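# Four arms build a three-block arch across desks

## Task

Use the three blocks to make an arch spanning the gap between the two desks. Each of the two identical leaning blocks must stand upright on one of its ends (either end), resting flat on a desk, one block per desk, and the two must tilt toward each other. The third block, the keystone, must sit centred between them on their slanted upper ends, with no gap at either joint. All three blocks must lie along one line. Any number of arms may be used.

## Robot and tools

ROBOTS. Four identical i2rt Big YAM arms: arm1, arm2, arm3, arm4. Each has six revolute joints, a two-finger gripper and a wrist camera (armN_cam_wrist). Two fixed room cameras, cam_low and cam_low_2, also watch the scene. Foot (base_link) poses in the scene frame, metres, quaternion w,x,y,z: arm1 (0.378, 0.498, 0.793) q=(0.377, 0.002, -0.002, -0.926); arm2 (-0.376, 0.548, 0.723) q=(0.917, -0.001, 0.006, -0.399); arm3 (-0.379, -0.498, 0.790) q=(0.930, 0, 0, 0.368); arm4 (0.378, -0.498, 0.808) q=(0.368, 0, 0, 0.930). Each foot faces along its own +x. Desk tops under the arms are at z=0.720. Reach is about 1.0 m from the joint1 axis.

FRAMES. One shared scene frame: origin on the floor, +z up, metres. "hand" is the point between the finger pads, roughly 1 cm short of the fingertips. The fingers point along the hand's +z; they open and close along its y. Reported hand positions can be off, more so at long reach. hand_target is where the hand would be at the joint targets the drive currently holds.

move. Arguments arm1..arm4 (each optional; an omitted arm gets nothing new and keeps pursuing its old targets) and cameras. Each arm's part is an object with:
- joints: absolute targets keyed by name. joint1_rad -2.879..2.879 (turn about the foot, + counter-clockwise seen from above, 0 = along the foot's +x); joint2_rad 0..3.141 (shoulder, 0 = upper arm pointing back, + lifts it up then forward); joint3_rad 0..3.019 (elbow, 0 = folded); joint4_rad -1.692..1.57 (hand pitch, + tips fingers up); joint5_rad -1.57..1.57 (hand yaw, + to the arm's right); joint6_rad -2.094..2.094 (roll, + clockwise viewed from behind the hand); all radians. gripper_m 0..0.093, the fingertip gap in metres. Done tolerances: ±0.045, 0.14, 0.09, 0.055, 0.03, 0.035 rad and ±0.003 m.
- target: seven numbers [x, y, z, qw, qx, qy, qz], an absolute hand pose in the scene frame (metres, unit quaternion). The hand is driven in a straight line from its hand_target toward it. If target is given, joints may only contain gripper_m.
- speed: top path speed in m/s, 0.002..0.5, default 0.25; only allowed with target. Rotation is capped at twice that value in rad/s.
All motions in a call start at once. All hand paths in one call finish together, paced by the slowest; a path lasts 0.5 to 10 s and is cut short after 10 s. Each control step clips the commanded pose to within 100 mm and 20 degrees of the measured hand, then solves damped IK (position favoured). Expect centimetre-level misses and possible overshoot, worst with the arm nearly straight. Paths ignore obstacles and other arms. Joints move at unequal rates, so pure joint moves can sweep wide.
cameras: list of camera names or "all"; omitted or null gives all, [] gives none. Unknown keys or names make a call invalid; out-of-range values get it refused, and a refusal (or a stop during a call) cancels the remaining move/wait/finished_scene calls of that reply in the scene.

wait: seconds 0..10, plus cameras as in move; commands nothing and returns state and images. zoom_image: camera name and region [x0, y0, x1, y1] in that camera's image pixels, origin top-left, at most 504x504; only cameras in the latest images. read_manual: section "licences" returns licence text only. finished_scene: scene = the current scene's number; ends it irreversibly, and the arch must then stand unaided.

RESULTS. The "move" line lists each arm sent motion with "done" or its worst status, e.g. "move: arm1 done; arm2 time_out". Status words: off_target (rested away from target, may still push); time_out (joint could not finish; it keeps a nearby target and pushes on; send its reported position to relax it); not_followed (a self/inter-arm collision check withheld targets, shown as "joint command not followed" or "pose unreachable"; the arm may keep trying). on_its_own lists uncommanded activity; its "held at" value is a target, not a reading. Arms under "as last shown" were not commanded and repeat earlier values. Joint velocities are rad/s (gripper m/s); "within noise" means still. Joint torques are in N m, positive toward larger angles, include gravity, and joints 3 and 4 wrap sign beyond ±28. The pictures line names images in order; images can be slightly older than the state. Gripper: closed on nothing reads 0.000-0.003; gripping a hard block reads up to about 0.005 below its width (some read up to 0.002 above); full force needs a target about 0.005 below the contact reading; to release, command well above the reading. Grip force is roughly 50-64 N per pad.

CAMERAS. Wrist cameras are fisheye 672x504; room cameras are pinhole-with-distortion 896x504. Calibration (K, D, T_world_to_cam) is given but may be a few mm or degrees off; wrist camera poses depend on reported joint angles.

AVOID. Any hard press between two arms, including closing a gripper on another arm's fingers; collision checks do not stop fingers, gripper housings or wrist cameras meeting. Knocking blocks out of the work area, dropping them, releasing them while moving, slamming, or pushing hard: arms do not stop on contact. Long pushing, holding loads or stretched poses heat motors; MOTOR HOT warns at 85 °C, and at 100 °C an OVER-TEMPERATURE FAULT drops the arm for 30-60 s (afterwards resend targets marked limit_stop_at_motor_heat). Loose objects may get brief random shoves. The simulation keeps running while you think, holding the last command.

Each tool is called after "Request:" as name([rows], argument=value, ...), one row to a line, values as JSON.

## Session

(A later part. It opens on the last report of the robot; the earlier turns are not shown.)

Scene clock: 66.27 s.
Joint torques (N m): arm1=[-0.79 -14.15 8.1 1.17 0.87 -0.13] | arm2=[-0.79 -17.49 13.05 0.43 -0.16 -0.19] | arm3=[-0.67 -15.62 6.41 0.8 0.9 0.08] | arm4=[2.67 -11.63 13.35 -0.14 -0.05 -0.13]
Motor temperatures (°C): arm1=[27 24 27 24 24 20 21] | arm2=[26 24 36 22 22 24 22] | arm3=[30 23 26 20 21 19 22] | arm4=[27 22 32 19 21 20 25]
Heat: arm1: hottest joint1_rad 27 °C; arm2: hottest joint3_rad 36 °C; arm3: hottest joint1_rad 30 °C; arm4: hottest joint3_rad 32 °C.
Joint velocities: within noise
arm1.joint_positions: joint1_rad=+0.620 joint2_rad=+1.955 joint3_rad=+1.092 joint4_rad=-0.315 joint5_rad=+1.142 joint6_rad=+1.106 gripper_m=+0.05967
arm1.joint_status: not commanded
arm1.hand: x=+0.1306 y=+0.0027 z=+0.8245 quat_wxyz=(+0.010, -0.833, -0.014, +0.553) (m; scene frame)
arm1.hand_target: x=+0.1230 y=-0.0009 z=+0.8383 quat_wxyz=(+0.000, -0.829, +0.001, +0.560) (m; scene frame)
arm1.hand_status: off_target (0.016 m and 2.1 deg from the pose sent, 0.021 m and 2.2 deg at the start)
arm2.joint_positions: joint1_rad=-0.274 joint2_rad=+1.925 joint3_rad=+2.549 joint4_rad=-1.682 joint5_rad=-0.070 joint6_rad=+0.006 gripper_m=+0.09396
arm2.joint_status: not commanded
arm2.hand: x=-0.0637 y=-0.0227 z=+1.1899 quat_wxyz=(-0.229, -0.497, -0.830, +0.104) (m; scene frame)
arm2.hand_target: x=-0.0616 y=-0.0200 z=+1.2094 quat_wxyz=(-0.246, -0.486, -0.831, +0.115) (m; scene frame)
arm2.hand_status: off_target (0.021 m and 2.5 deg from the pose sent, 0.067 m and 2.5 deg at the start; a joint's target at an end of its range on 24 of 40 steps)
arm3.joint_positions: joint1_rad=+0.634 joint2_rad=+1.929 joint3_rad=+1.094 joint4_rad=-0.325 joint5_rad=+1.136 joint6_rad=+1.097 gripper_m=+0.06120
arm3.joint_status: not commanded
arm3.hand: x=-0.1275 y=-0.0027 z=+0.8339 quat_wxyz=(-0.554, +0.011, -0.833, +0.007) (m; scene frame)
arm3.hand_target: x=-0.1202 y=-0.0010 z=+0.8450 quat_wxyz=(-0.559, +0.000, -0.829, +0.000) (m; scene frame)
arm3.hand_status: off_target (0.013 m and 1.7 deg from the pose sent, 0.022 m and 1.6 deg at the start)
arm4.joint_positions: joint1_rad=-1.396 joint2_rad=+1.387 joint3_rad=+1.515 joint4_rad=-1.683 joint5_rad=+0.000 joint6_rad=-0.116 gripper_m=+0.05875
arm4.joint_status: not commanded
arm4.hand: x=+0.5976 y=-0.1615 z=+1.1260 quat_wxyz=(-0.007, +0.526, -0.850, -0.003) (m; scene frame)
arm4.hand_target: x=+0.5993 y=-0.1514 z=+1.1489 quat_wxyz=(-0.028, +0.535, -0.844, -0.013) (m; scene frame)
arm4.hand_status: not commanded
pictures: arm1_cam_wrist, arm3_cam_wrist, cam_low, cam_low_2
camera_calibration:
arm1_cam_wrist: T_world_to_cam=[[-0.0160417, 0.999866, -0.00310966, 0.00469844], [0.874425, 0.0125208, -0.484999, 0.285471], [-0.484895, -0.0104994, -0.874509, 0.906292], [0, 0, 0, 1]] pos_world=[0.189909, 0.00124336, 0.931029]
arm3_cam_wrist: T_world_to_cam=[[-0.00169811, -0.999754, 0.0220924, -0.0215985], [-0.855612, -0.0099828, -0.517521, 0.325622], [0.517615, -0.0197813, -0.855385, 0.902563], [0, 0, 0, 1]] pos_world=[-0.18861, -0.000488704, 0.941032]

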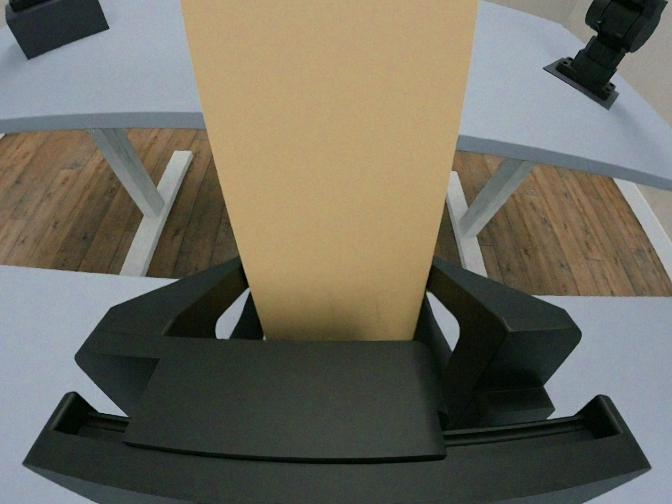

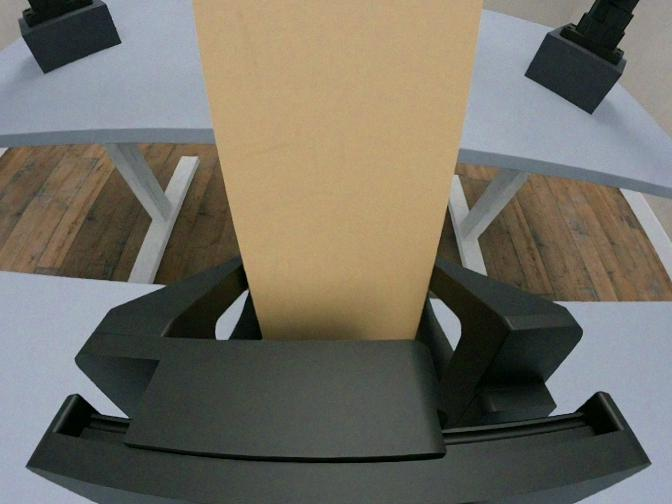

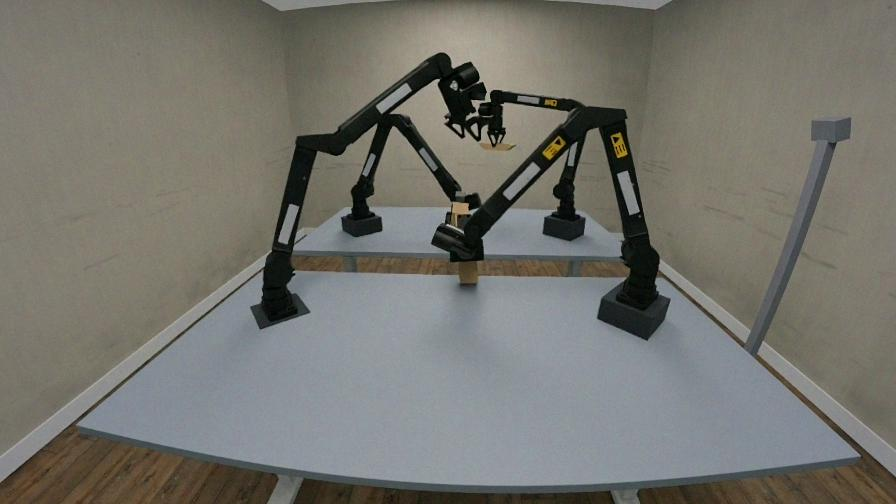

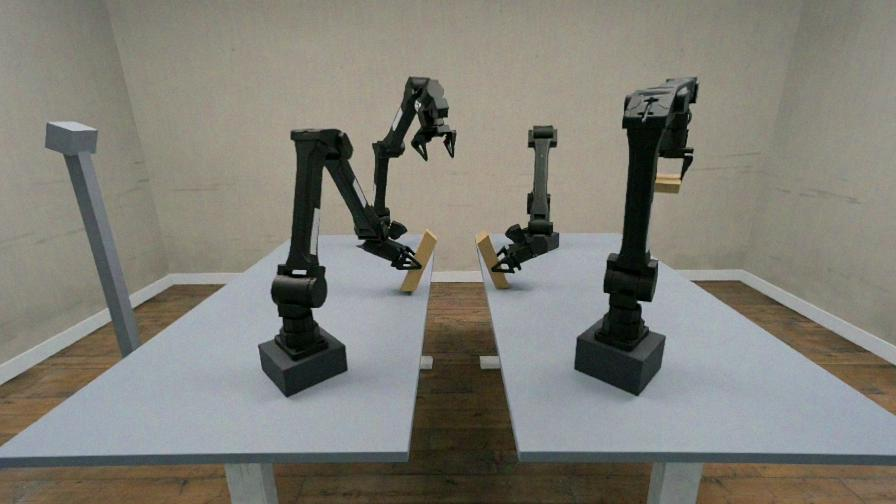

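Request:
move(arm1={"target":[0.123,-0.001,0.850,-0.0362,-0.8282,0.0244,0.5587],"speed":0.08}, arm3={"target":[-0.120,-0.001,0.855,0.5587,0.0244,0.8282,0.0362],"speed":0.08}, cameras=["arm1_cam_wrist","arm2_cam_wrist","arm3_cam_wrist","cam_low","cam_low_2"])

Request:
zoom_image(camera="cam_low", region=[430, 195, 500, 295])

Request:
zoom_image(camera="cam_low_2", region=[380, 200, 540, 300])

Request:
zoom_image(camera="arm2_cam_wrist", region=[190, 130, 450, 310])

Scene clock: 75.87 s.
Joint torques (N m): arm1=[-0.85 -16.03 7.69 1.25 0.6 -0.03] | arm2=[-0.79 -17.14 13.08 0.47 -0.17 -0.21] | arm3=[-0.15 -18.37 6.05 0.91 0.88 0.2] | arm4=[2.61 -11.63 13.37 -0.14 -0.06 -0.13]
Motor temperatures (°C): arm1=[27 24 26 24 24 20 21] | arm2=[26 26 37 22 22 24 22] | arm3=[30 24 26 20 22 19 23] | arm4=[27 22 33 19 21 20 25]
Heat: arm1: hottest joint1_rad 27 °C; arm2: hottest joint3_rad 37 °C; arm3: hottest joint1_rad 30 °C; arm4: hottest joint3_rad 33 °C.
move: arm1 off_target; arm3 off_target
Joint velocities: within noise
arm1.joint_positions: joint1_rad=+0.619 joint2_rad=+1.947 joint3_rad=+1.064 joint4_rad=-0.250 joint5_rad=+1.133 joint6_rad=+1.106 gripper_m=+0.05967
arm1.joint_status: not commanded
arm1.hand: x=+0.1308 y=+0.0049 z=+0.8225 quat_wxyz=(-0.009, -0.833, -0.002, +0.553) (m; scene frame)
arm1.hand_target: x=+0.1231 y=-0.0005 z=+0.8497 quat_wxyz=(-0.036, -0.828, +0.024, +0.559) (m; scene frame)
arm1.hand_status: off_target (0.029 m and 4.4 deg from the pose sent, 0.027 m and 6.9 deg at the start)
arm2, arm4: as last shown
arm3.joint_positions: joint1_rad=+0.634 joint2_rad=+1.929 joint3_rad=+1.064 joint4_rad=-0.257 joint5_rad=+1.121 joint6_rad=+1.097 gripper_m=+0.06119
arm3.joint_status: not commanded
arm3.hand: x=-0.1290 y=-0.0048 z=+0.8267 quat_wxyz=(-0.551, +0.002, -0.835, -0.011) (m; scene frame)
arm3.hand_target: x=-0.1201 y=-0.0015 z=+0.8545 quat_wxyz=(-0.559, -0.024, -0.828, -0.035) (m; scene frame)
arm3.hand_status: off_target (0.030 m and 4.4 deg from the pose sent, 0.022 m and 6.5 deg at the start)
pictures: arm1_cam_wrist, arm2_cam_wrist, arm3_cam_wrist, cam_low, cam_low_2
camera_calibration:
arm1_cam_wrist: T_world_to_cam=[[-0.017946, 0.998682, -0.0480877, 0.0396212], [0.874676, -0.00761877, -0.484648, 0.284008], [-0.484376, -0.0507586, -0.873386, 0.903866], [0, 0, 0, 1]] pos_world=[0.190107, 0.00847381, 0.928974]
arm2_cam_wrist: T_world_to_cam=[[-0.891996, -0.45051, -0.0372003, -0.0252273], [-0.452009, 0.889906, 0.0612808, -0.0703881], [0.0054972, 0.0714771, -0.997427, 1.3071], [0, 0, 0, 1]] pos_world=[-0.0615042, -0.0421543, 1.30711]
arm3_cam_wrist: T_world_to_cam=[[0.00464521, -0.999826, -0.0180536, 0.0104856], [-0.859086, 0.00525018, -0.511805, 0.315459], [0.511811, 0.017887, -0.858912, 0.899499], [0, 0, 0, 1]] pos_world=[-0.189415, -0.00726178, 0.934233]

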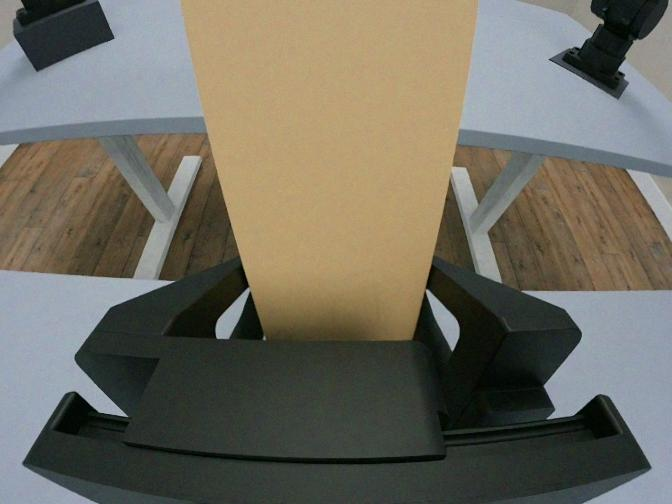

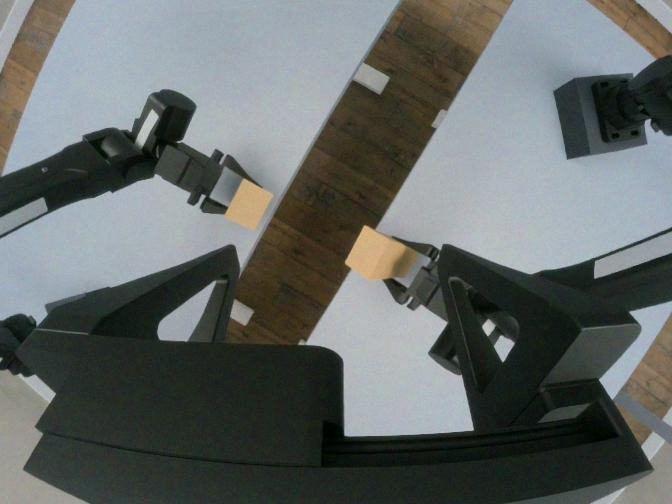

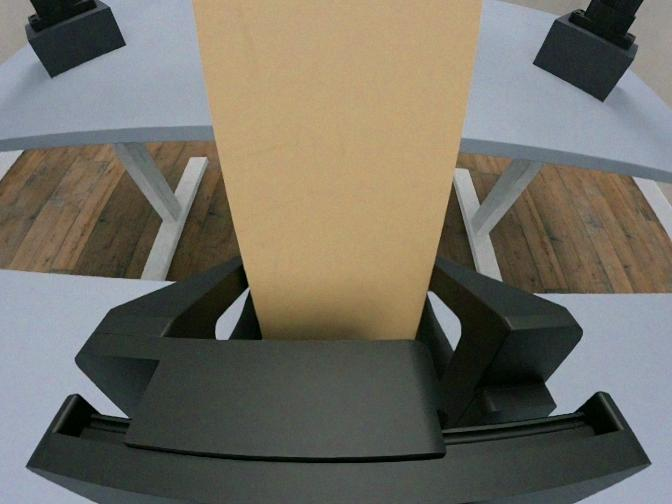

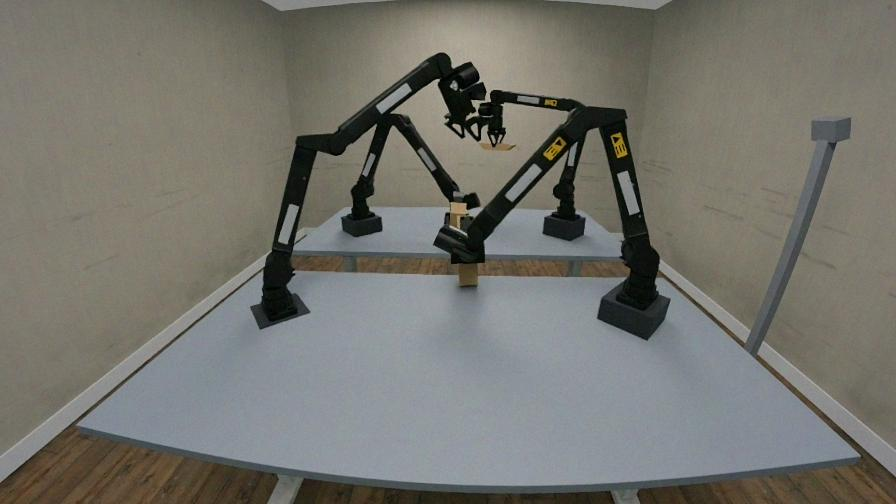

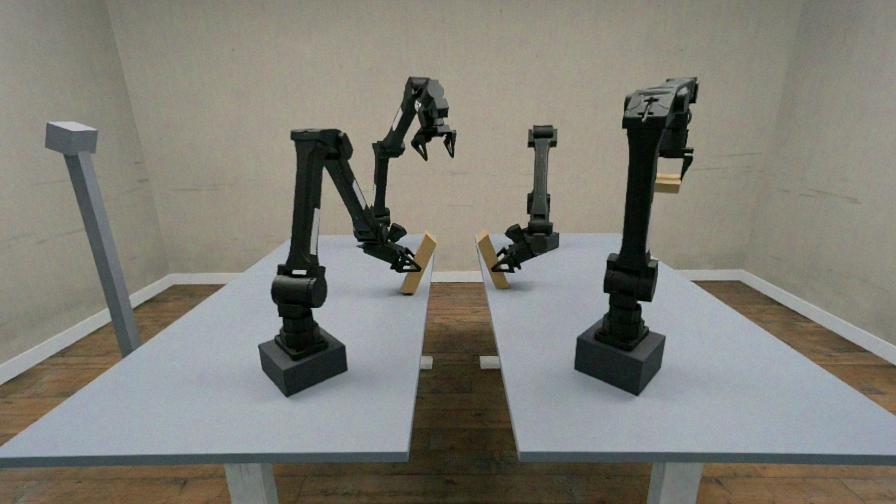

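Scaled by 5.040 from the camera's 896x504 image, which has a finer 1280x720 frame.

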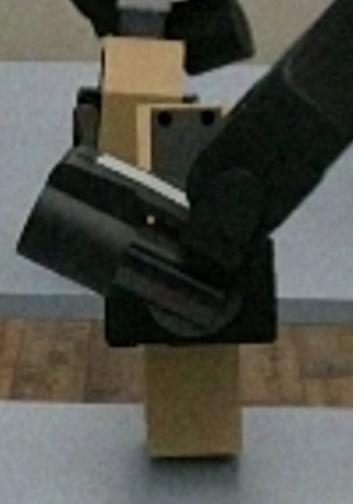

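Scaled by 3.150 from the camera's 896x504 image, which has a finer 1280x720 frame.

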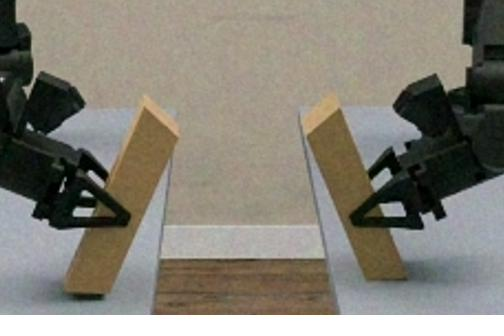

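Scaled by 1.938 from the camera's 672x504 image, which has a finer 960x720 frame.

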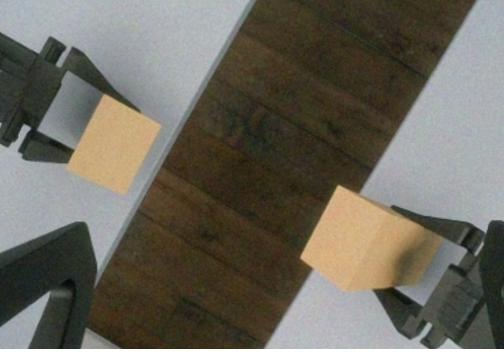

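Request:
move(arm1={"target":[0.123,-0.011,0.860,-0.0290,-0.8284,0.0195,0.5590],"speed":0.08}, arm3={"target":[-0.120,0.0085,0.868,0.5590,0.0195,0.8284,0.0290],"speed":0.08}, cameras=["arm2_cam_wrist","cam_low","cam_low_2"])

Request:
zoom_image(camera="cam_low", region=[430, 195, 500, 295])

Request:
zoom_image(camera="cam_low_2", region=[380, 200, 540, 300])

Request:
zoom_image(camera="arm2_cam_wrist", region=[190, 130, 450, 310])

Scene clock: 84.80 s.
Joint torques (N m): arm1=[-0.44 -15.97 11.34 0.12 0.78 -0.02] | arm2=[-1.2 -17.26 13.05 0.47 -0.14 -0.2] | arm3=[-0.09 -18.26 9.24 0.1 1.1 0.21] | arm4=[2.55 -11.58 13.39 -0.13 -0.06 -0.14]
Motor temperatures (°C): arm1=[27 26 26 24 24 20 21] | arm2=[26 26 39 21 22 24 22] | arm3=[30 24 26 20 22 19 23] | arm4=[27 22 35 19 21 20 26]
Heat: arm1: hottest joint1_rad 27 °C; arm2: hottest joint3_rad 39 °C; arm3: hottest joint1_rad 30 °C; arm4: hottest joint3_rad 35 °C.
move: arm1 off_target; arm3 off_target
Joint velocities: within noise
arm1.joint_positions: joint1_rad=+0.619 joint2_rad=+1.944 joint3_rad=+1.064 joint4_rad=-0.281 joint5_rad=+1.132 joint6_rad=+1.115 gripper_m=+0.05967
arm1.joint_status: not commanded
arm1.hand: x=+0.1316 y=+0.0086 z=+0.8222 quat_wxyz=(-0.001, -0.835, -0.006, +0.550) (m; scene frame)
arm1.hand_target: x=+0.1235 y=-0.0093 z=+0.8600 quat_wxyz=(-0.031, -0.829, +0.022, +0.559) (m; scene frame)
arm1.hand_status: off_target (0.043 m and 4.5 deg from the pose sent, 0.042 m and 3.5 deg at the start)
arm2, arm4: as last shown
arm3.joint_positions: joint1_rad=+0.634 joint2_rad=+1.922 joint3_rad=+1.064 joint4_rad=-0.298 joint5_rad=+1.121 joint6_rad=+1.097 gripper_m=+0.06119
arm3.joint_status: not commanded
arm3.hand: x=-0.1299 y=-0.0097 z=+0.8279 quat_wxyz=(-0.548, +0.012, -0.836, +0.003) (m; scene frame)
arm3.hand_target: x=-0.1205 y=+0.0066 z=+0.8681 quat_wxyz=(-0.559, -0.019, -0.828, -0.029) (m; scene frame)
arm3.hand_status: off_target (0.045 m and 5.3 deg from the pose sent, 0.044 m and 3.4 deg at the start)
pictures: arm2_cam_wrist, cam_low, cam_low_2
camera_calibration:
arm2_cam_wrist: T_world_to_cam=[[-0.891996, -0.45051, -0.0372003, -0.0252273], [-0.452009, 0.889906, 0.0612808, -0.0703881], [0.0054972, 0.0714771, -0.997427, 1.3071], [0, 0, 0, 1]] pos_world=[-0.0615042, -0.0421543, 1.30711]

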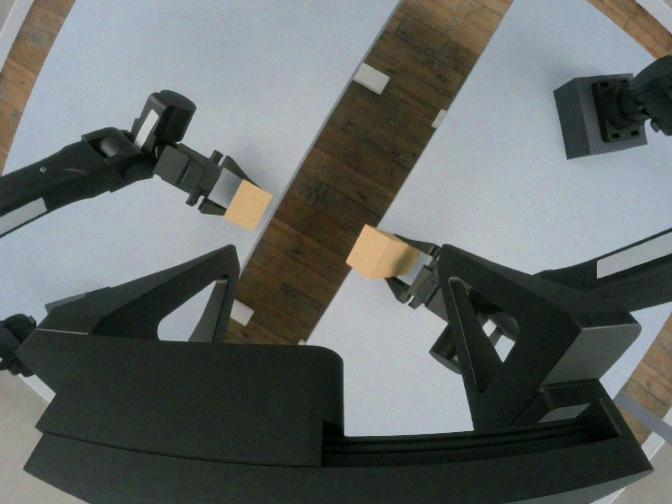

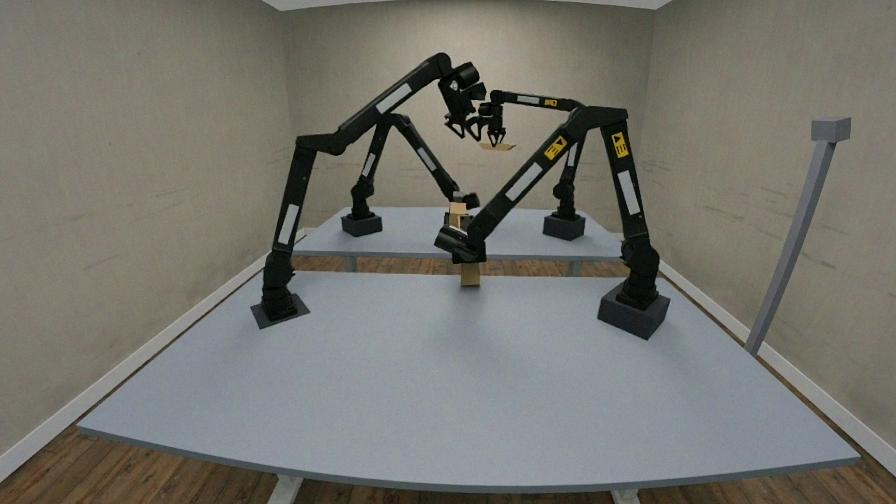

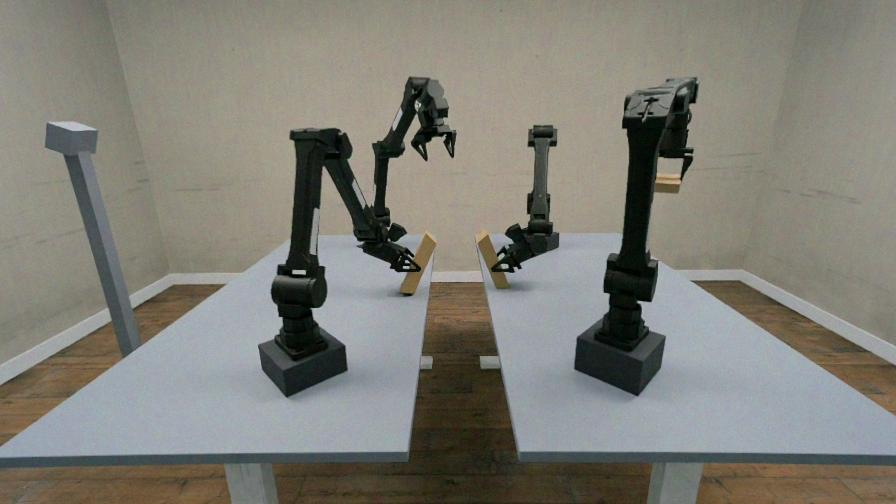

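Scaled by 5.040 from the camera's 896x504 image, which has a finer 1280x720 frame.

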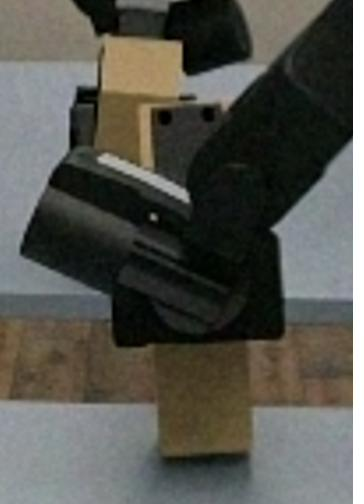

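Scaled by 3.150 from the camera's 896x504 image, which has a finer 1280x720 frame.

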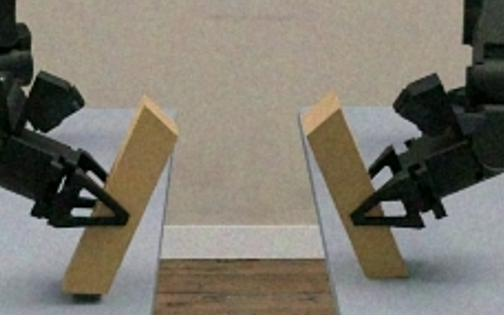

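Scaled by 1.938 from the camera's 672x504 image, which has a finer 960x720 frame.

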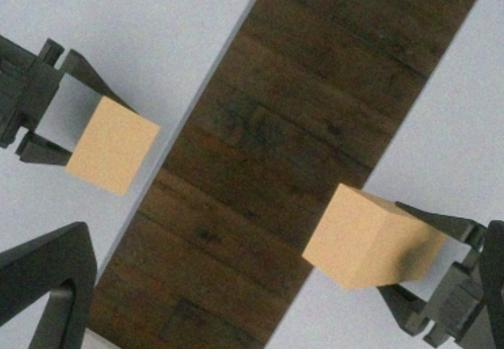

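Request:
move(arm1={"target":[0.135,-0.008,0.930,-0.0181,-0.8289,0.0122,0.5590],"speed":0.12}, arm3={"target":[-0.132,0.006,0.930,0.5590,0.0122,0.8289,0.0181],"speed":0.12}, cameras=[])

Request:
move(arm1={"target":[0.123,-0.008,0.846,-0.0181,-0.8289,0.0122,0.5590],"speed":0.08}, arm3={"target":[-0.120,0.006,0.853,0.5590,0.0122,0.8289,0.0181],"speed":0.08}, cameras=["arm2_cam_wrist","cam_low","cam_low_2"])

Request:
zoom_image(camera="cam_low", region=[430, 195, 500, 295])

Request:
zoom_image(camera="cam_low_2", region=[380, 200, 540, 300])

Request:
zoom_image(camera="arm2_cam_wrist", region=[190, 130, 450, 310])

Scene clock: 88.73 s.
Joint torques (N m): arm1=[1.32 -15.27 15.2 0.09 1.3 0.05] | arm2=[-0.91 -17.55 13.11 0.47 -0.16 -0.21] | arm3=[1.96 -16.62 12.16 -0.14 1.5 0.32] | arm4=[2.61 -11.58 13.38 -0.13 -0.06 -0.14]
Motor temperatures (°C): arm1=[27 26 26 23 24 20 21] | arm2=[26 27 39 21 22 24 22] | arm3=[30 25 26 20 22 19 23] | arm4=[27 23 35 19 21 20 26]
Heat: arm1: hottest joint1_rad 27 °C; arm2: hottest joint3_rad 39 °C; arm3: hottest joint1_rad 30 °C; arm4: hottest joint3_rad 35 °C.
move: arm1 off_target; arm3 off_target
Joint velocities: within noise
arm1.joint_positions: joint1_rad=+0.621 joint2_rad=+1.816 joint3_rad=+1.081 joint4_rad=-0.534 joint5_rad=+1.132 joint6_rad=+1.145 gripper_m=+0.05967
arm1.joint_status: not commanded
arm1.hand: x=+0.1355 y=+0.0262 z=+0.8780 quat_wxyz=(+0.035, -0.840, -0.024, +0.542) (m; scene frame)
arm1.hand_target: x=+0.1361 y=-0.0038 z=+0.9306 quat_wxyz=(-0.016, -0.829, +0.010, +0.559) (m; scene frame)
arm1.hand_status: off_target (0.062 m and 7.7 deg from the pose sent, 0.109 m and 3.1 deg at the start)
arm2, arm4: as last shown
arm3.joint_positions: joint1_rad=+0.634 joint2_rad=+1.802 joint3_rad=+1.087 joint4_rad=-0.525 joint5_rad=+1.124 joint6_rad=+1.132 gripper_m=+0.06120
arm3.joint_status: not commanded
arm3.hand: x=-0.1323 y=-0.0238 z=+0.8832 quat_wxyz=(-0.542, +0.019, -0.839, +0.028) (m; scene frame)
arm3.hand_target: x=-0.1330 y=+0.0027 z=+0.9303 quat_wxyz=(-0.558, -0.012, -0.829, -0.018) (m; scene frame)
arm3.hand_status: off_target (0.056 m and 6.8 deg from the pose sent, 0.103 m and 3.9 deg at the start)
pictures: none
No camera images: "cameras" was empty.

Scene clock: 90.60 s.
Joint torques (N m): arm1=[-0.73 -13.98 9.78 1.13 0.97 -0.15] | arm2=[-0.97 -17.67 13.05 0.49 -0.16 -0.2] | arm3=[-0.09 -15.85 7.65 0.95 1.15 0.05] | arm4=[2.61 -11.58 13.41 -0.13 -0.05 -0.13]
Motor temperatures (°C): arm1=[27 26 26 23 24 20 21] | arm2=[26 27 39 21 22 24 22] | arm3=[30 25 26 20 22 19 23] | arm4=[27 23 35 19 21 20 26]
Heat: arm1: hottest joint1_rad 27 °C; arm2: hottest joint3_rad 39 °C; arm3: hottest joint1_rad 30 °C; arm4: hottest joint3_rad 35 °C.
move: arm1 off_target; arm3 off_target
Joint velocities: within noise
arm1.joint_positions: joint1_rad=+0.621 joint2_rad=+1.944 joint3_rad=+1.081 joint4_rad=-0.303 joint5_rad=+1.132 joint6_rad=+1.119 gripper_m=+0.05967
arm1.joint_status: not commanded
arm1.hand: x=+0.1317 y=+0.0036 z=+0.8263 quat_wxyz=(+0.000, -0.835, -0.006, +0.550) (m; scene frame)
arm1.hand_target: x=+0.1232 y=-0.0074 z=+0.8461 quat_wxyz=(-0.018, -0.829, +0.013, +0.559) (m; scene frame)
arm1.hand_status: off_target (0.024 m and 3.2 deg from the pose sent, 0.049 m and 7.7 deg at the start)
arm2, arm4: as last shown
arm3.joint_positions: joint1_rad=+0.634 joint2_rad=+1.918 joint3_rad=+1.087 joint4_rad=-0.314 joint5_rad=+1.124 joint6_rad=+1.112 gripper_m=+0.06120
arm3.joint_status: not commanded
arm3.hand: x=-0.1283 y=-0.0021 z=+0.8366 quat_wxyz=(-0.550, +0.002, -0.835, -0.006) (m; scene frame)
arm3.hand_target: x=-0.1202 y=+0.0056 z=+0.8531 quat_wxyz=(-0.559, -0.013, -0.829, -0.018) (m; scene frame)
arm3.hand_status: off_target (0.020 m and 2.5 deg from the pose sent, 0.044 m and 6.8 deg at the start)
pictures: arm2_cam_wrist, cam_low, cam_low_2
camera_calibration:
arm2_cam_wrist: T_world_to_cam=[[-0.891996, -0.45051, -0.0372003, -0.0252273], [-0.452009, 0.889906, 0.0612808, -0.0703881], [0.0054972, 0.0714771, -0.997427, 1.3071], [0, 0, 0, 1]] pos_world=[-0.0615042, -0.0421543, 1.30711]

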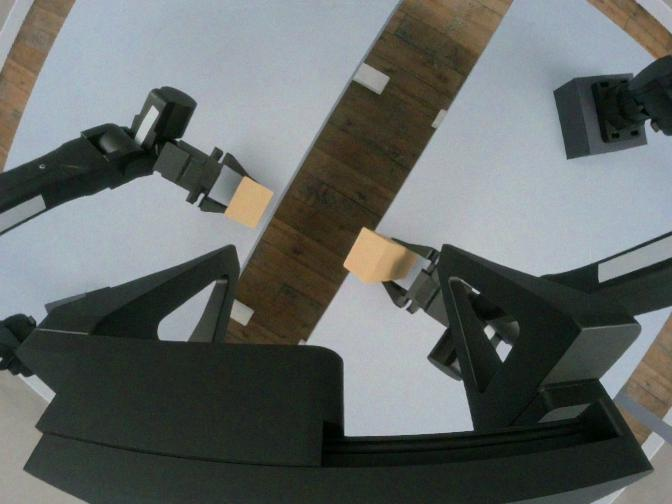

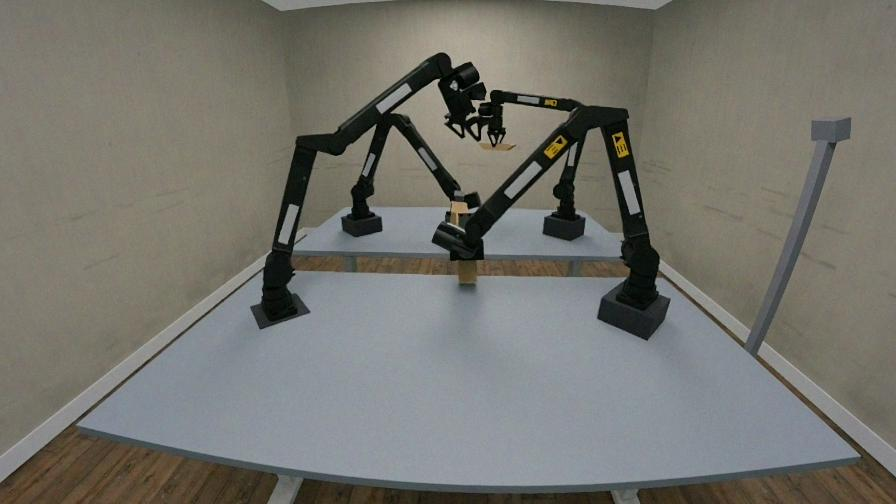

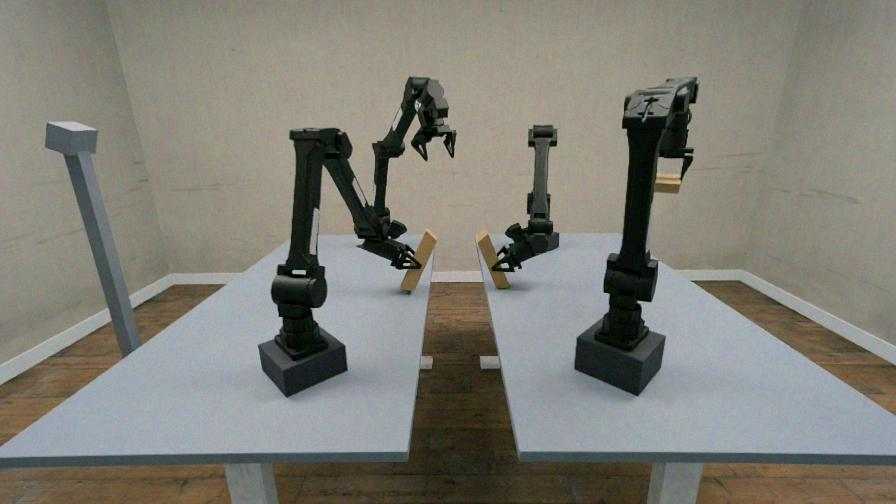

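Scaled by 5.040 from the camera's 896x504 image, which has a finer 1280x720 frame.

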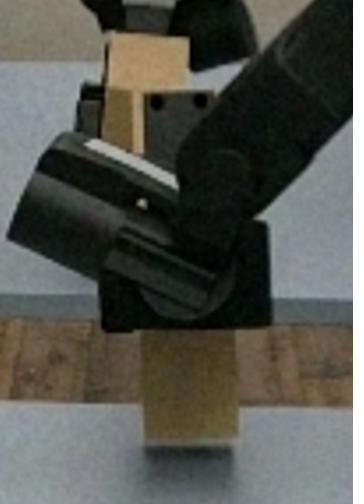

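Scaled by 3.150 from the camera's 896x504 image, which has a finer 1280x720 frame.

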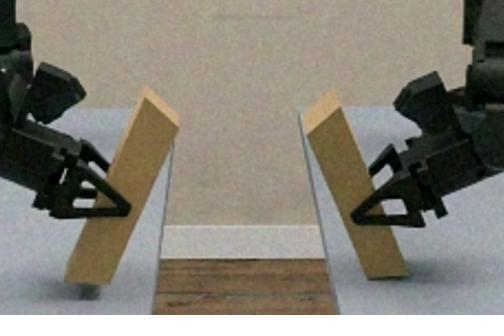

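Scaled by 1.938 from the camera's 672x504 image, which has a finer 960x720 frame.

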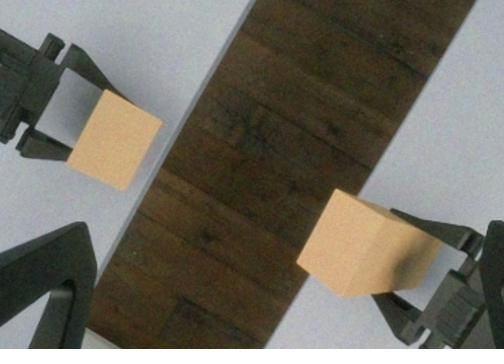

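Request:
move(arm1={"target":[0.145,-0.040,0.95,-0.0178,-0.8164,0.0126,0.5770],"speed":0.12}, arm3={"target":[-0.142,0.040,0.95,0.5770,0.0126,0.8164,0.0178],"speed":0.12}, cameras=[])

Request:
move(arm1={"target":[0.123,-0.017,0.846,-0.0178,-0.8164,0.0126,0.5770],"speed":0.08}, arm3={"target":[-0.120,0.013,0.853,0.5770,0.0126,0.8164,0.0178],"speed":0.08}, cameras=["arm2_cam_wrist","cam_low","cam_low_2"])

Request:
zoom_image(camera="cam_low", region=[430, 195, 500, 295])

Request:
zoom_image(camera="cam_low_2", region=[380, 200, 540, 300])

Request:
zoom_image(camera="arm2_cam_wrist", region=[190, 130, 450, 310])

Scene clock: 95.70 s.
Joint torques (N m): arm1=[1.26 -16.03 16.02 0.05 1.44 0.07] | arm2=[-0.67 -17.61 13.09 0.54 -0.16 -0.2] | arm3=[2.14 -17.32 12.74 -0.08 1.55 0.32] | arm4=[2.61 -11.58 13.41 -0.14 -0.05 -0.13]
Motor temperatures (°C): arm1=[27 26 26 23 24 20 21] | arm2=[26 27 40 21 22 24 22] | arm3=[30 25 27 20 23 19 23] | arm4=[27 23 36 19 21 20 26]
Heat: arm1: hottest joint1_rad 27 °C; arm2: hottest joint3_rad 40 °C; arm3: hottest joint1_rad 30 °C; arm4: hottest joint3_rad 36 °C.
move: arm1 off_target; arm3 off_target
Joint velocities: within noise
arm1.joint_positions: joint1_rad=+0.657 joint2_rad=+1.863 joint3_rad=+1.194 joint4_rad=-0.631 joint5_rad=+1.182 joint6_rad=+1.192 gripper_m=+0.05967
arm1.joint_status: not commanded
arm1.hand: x=+0.1455 y=-0.0074 z=+0.8959 quat_wxyz=(+0.032, -0.827, -0.023, +0.560) (m; scene frame)
arm1.hand_target: x=+0.1461 y=-0.0352 z=+0.9506 quat_wxyz=(-0.018, -0.817, +0.013, +0.577) (m; scene frame)
arm1.hand_status: off_target (0.063 m and 7.4 deg from the pose sent, 0.132 m and 4.8 deg at the start)
arm2, arm4: as last shown
arm3.joint_positions: joint1_rad=+0.670 joint2_rad=+1.852 joint3_rad=+1.206 joint4_rad=-0.622 joint5_rad=+1.179 joint6_rad=+1.170 gripper_m=+0.06120
arm3.joint_status: not commanded
arm3.hand: x=-0.1414 y=+0.0111 z=+0.9023 quat_wxyz=(-0.563, +0.020, -0.826, +0.028) (m; scene frame)
arm3.hand_target: x=-0.1427 y=+0.0361 z=+0.9507 quat_wxyz=(-0.577, -0.012, -0.816, -0.018) (m; scene frame)
arm3.hand_status: off_target (0.056 m and 6.8 deg from the pose sent, 0.122 m and 4.3 deg at the start)
pictures: none
No camera images: "cameras" was empty.

Scene clock: 97.87 s.
Joint torques (N m): arm1=[-0.73 -14.56 8.25 1.18 0.84 -0.15] | arm2=[-0.67 -17.26 13.04 0.54 -0.14 -0.19] | arm3=[-0.38 -16.5 6.39 1.01 0.9 0.07] | arm4=[2.55 -11.58 13.37 -0.13 -0.05 -0.13]
Motor temperatures (°C): arm1=[27 26 26 23 24 20 21] | arm2=[26 27 40 21 22 24 22] | arm3=[30 25 27 20 23 19 23] | arm4=[27 23 36 19 21 20 26]
Heat: arm1: hottest joint1_rad 27 °C; arm2: hottest joint3_rad 40 °C; arm3: hottest joint1_rad 30 °C; arm4: hottest joint3_rad 36 °C.
move: arm1 off_target; arm3 off_target
Joint velocities: within noise
arm1.joint_positions: joint1_rad=+0.630 joint2_rad=+1.974 joint3_rad=+1.118 joint4_rad=-0.258 joint5_rad=+1.178 joint6_rad=+1.088 gripper_m=+0.05967
arm1.joint_status: not commanded
arm1.hand: x=+0.1305 y=-0.0132 z=+0.8313 quat_wxyz=(-0.007, -0.821, -0.003, +0.571) (m; scene frame)
arm1.hand_target: x=+0.1232 y=-0.0170 z=+0.8459 quat_wxyz=(-0.018, -0.816, +0.012, +0.577) (m; scene frame)
arm1.hand_status: off_target (0.017 m and 2.4 deg from the pose sent, 0.056 m and 7.4 deg at the start)
arm2, arm4: as last shown
arm3.joint_positions: joint1_rad=+0.644 joint2_rad=+1.944 joint3_rad=+1.114 joint4_rad=-0.265 joint5_rad=+1.171 joint6_rad=+1.086 gripper_m=+0.06120
arm3.joint_status: not commanded
arm3.hand: x=-0.1278 y=+0.0117 z=+0.8415 quat_wxyz=(-0.571, -0.003, -0.821, -0.012) (m; scene frame)
arm3.hand_target: x=-0.1202 y=+0.0130 z=+0.8529 quat_wxyz=(-0.577, -0.015, -0.816, -0.020) (m; scene frame)
arm3.hand_status: off_target (0.014 m and 1.4 deg from the pose sent, 0.054 m and 6.8 deg at the start)
pictures: arm2_cam_wrist, cam_low, cam_low_2
camera_calibration:
arm2_cam_wrist: T_world_to_cam=[[-0.891996, -0.45051, -0.0372003, -0.0252273], [-0.452009, 0.889906, 0.0612808, -0.0703881], [0.0054972, 0.0714771, -0.997427, 1.3071], [0, 0, 0, 1]] pos_world=[-0.0615042, -0.0421543, 1.30711]

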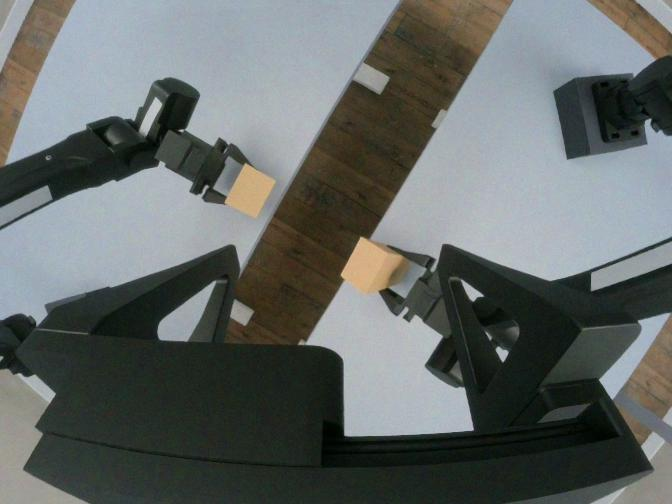

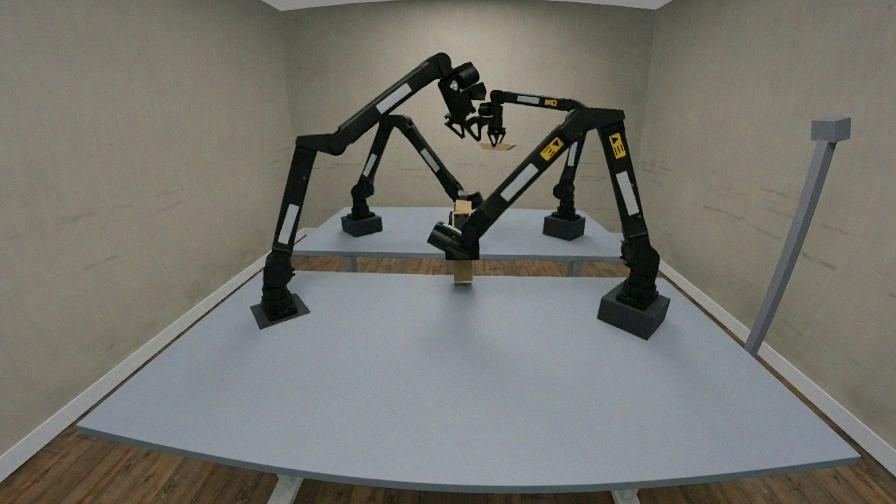

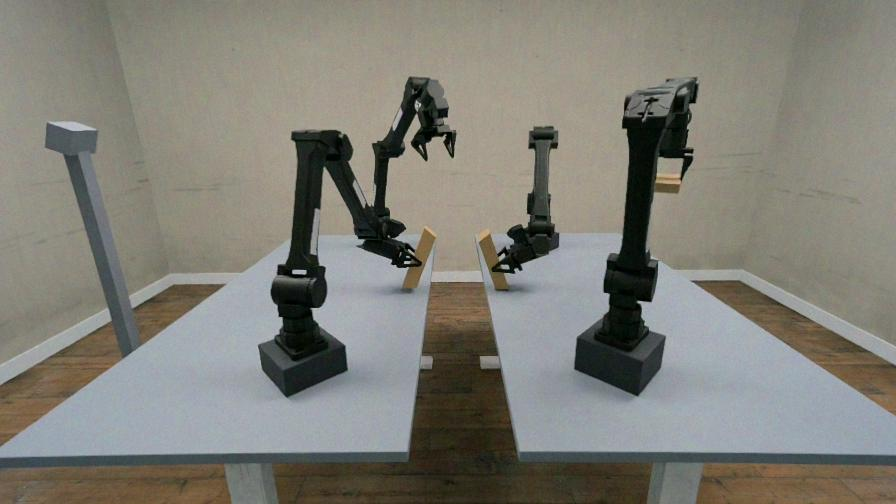

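Scaled by 5.040 from the camera's 896x504 image, which has a finer 1280x720 frame.

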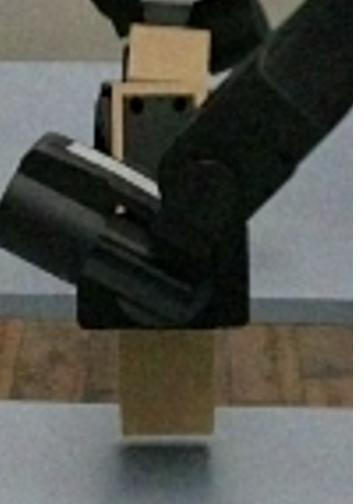

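Scaled by 3.150 from the camera's 896x504 image, which has a finer 1280x720 frame.

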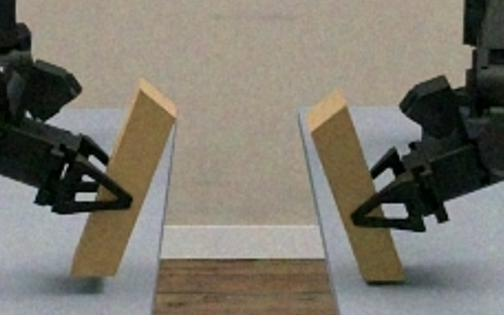

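Scaled by 1.938 from the camera's 672x504 image, which has a finer 960x720 frame.

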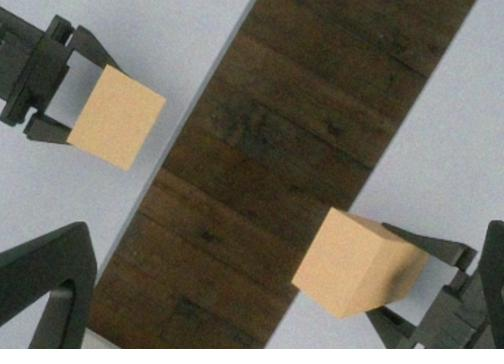

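Request:
move(arm1={"target":[0.123,-0.011,0.832,-0.0178,-0.8164,0.0126,0.5770],"speed":0.05}, arm3={"target":[-0.121,0.008,0.835,0.5770,0.0126,0.8164,0.0178],"speed":0.05}, cameras=["arm2_cam_wrist","cam_low","cam_low_2"])

Request:
zoom_image(camera="cam_low", region=[430, 195, 500, 295])

Request:
zoom_image(camera="cam_low_2", region=[380, 200, 540, 300])

Request:
zoom_image(camera="arm2_cam_wrist", region=[190, 130, 450, 310])

Scene clock: 103.77 s.
Joint torques (N m): arm1=[-0.85 -13.8 7.58 1.29 0.8 -0.14] | arm2=[-1.03 -17.49 13.05 0.49 -0.14 -0.19] | arm3=[-0.44 -16.03 6.16 0.99 0.89 0.01] | arm4=[2.61 -11.52 13.39 -0.14 -0.06 -0.14]
Motor temperatures (°C): arm1=[27 26 26 24 24 20 22] | arm2=[26 28 41 21 22 24 22] | arm3=[29 25 27 20 22 19 23] | arm4=[27 23 37 19 21 20 26]
Heat: arm1: hottest joint1_rad 27 °C; arm2: hottest joint3_rad 41 °C; arm3: hottest joint1_rad 29 °C; arm4: hottest joint3_rad 37 °C.
move: arm1 off_target; arm3 off_target
Joint velocities: within noise
arm1.joint_positions: joint1_rad=+0.629 joint2_rad=+1.983 joint3_rad=+1.100 joint4_rad=-0.215 joint5_rad=+1.178 joint6_rad=+1.083 gripper_m=+0.05967
arm1.joint_status: not commanded
arm1.hand: x=+0.1305 y=-0.0101 z=+0.8241 quat_wxyz=(-0.012, -0.820, +0.001, +0.572) (m; scene frame)
arm1.hand_target: x=+0.1230 y=-0.0109 z=+0.8321 quat_wxyz=(-0.018, -0.816, +0.013, +0.577) (m; scene frame)
arm1.hand_status: off_target (0.011 m and 1.7 deg from the pose sent, 0.008 m and 2.4 deg at the start)
arm2, arm4: as last shown
arm3.joint_positions: joint1_rad=+0.644 joint2_rad=+1.970 joint3_rad=+1.092 joint4_rad=-0.216 joint5_rad=+1.171 joint6_rad=+1.080 gripper_m=+0.06120
arm3.joint_status: not commanded
arm3.hand: x=-0.1288 y=+0.0064 z=+0.8240 quat_wxyz=(-0.572, -0.001, -0.821, -0.011) (m; scene frame)
arm3.hand_target: x=-0.1211 y=+0.0080 z=+0.8351 quat_wxyz=(-0.577, -0.013, -0.816, -0.018) (m; scene frame)
arm3.hand_status: off_target (0.014 m and 1.7 deg from the pose sent, 0.010 m and 1.4 deg at the start)
pictures: arm2_cam_wrist, cam_low, cam_low_2
camera_calibration:
arm2_cam_wrist: T_world_to_cam=[[-0.891996, -0.45051, -0.0372003, -0.0252273], [-0.452009, 0.889906, 0.0612808, -0.0703881], [0.0054972, 0.0714771, -0.997427, 1.3071], [0, 0, 0, 1]] pos_world=[-0.0615042, -0.0421543, 1.30711]

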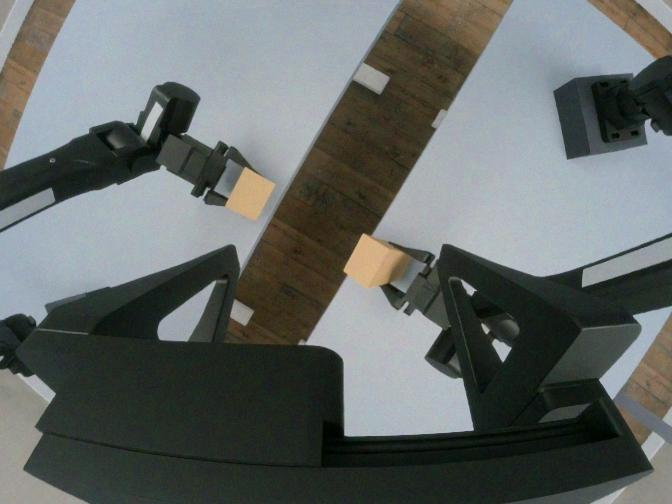

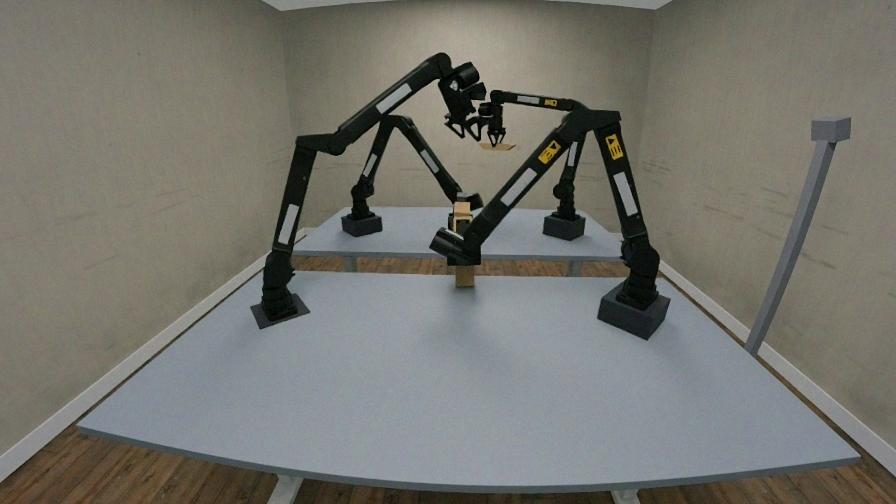

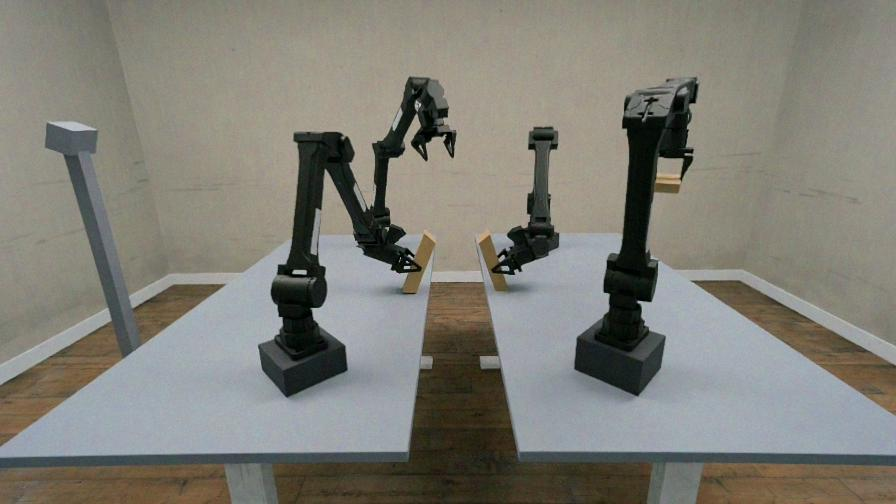

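Scaled by 5.040 from the camera's 896x504 image, which has a finer 1280x720 frame.

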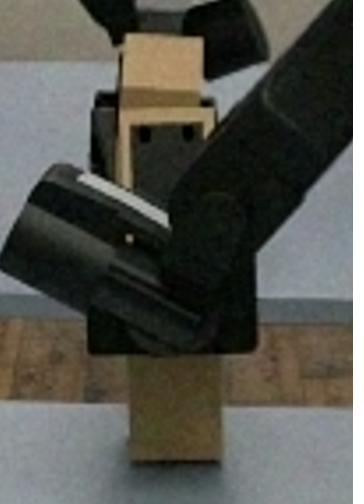

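Scaled by 3.150 from the camera's 896x504 image, which has a finer 1280x720 frame.

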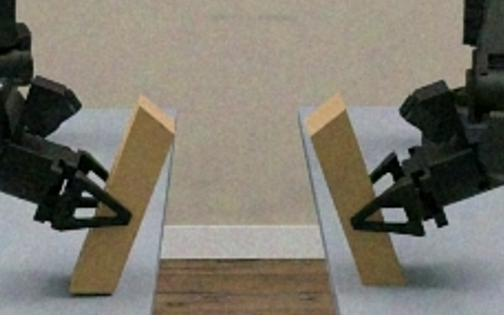

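Scaled by 1.938 from the camera's 672x504 image, which has a finer 960x720 frame.

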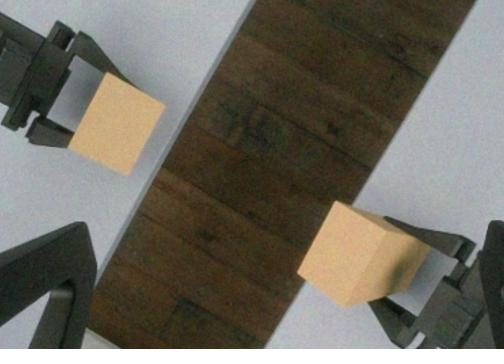

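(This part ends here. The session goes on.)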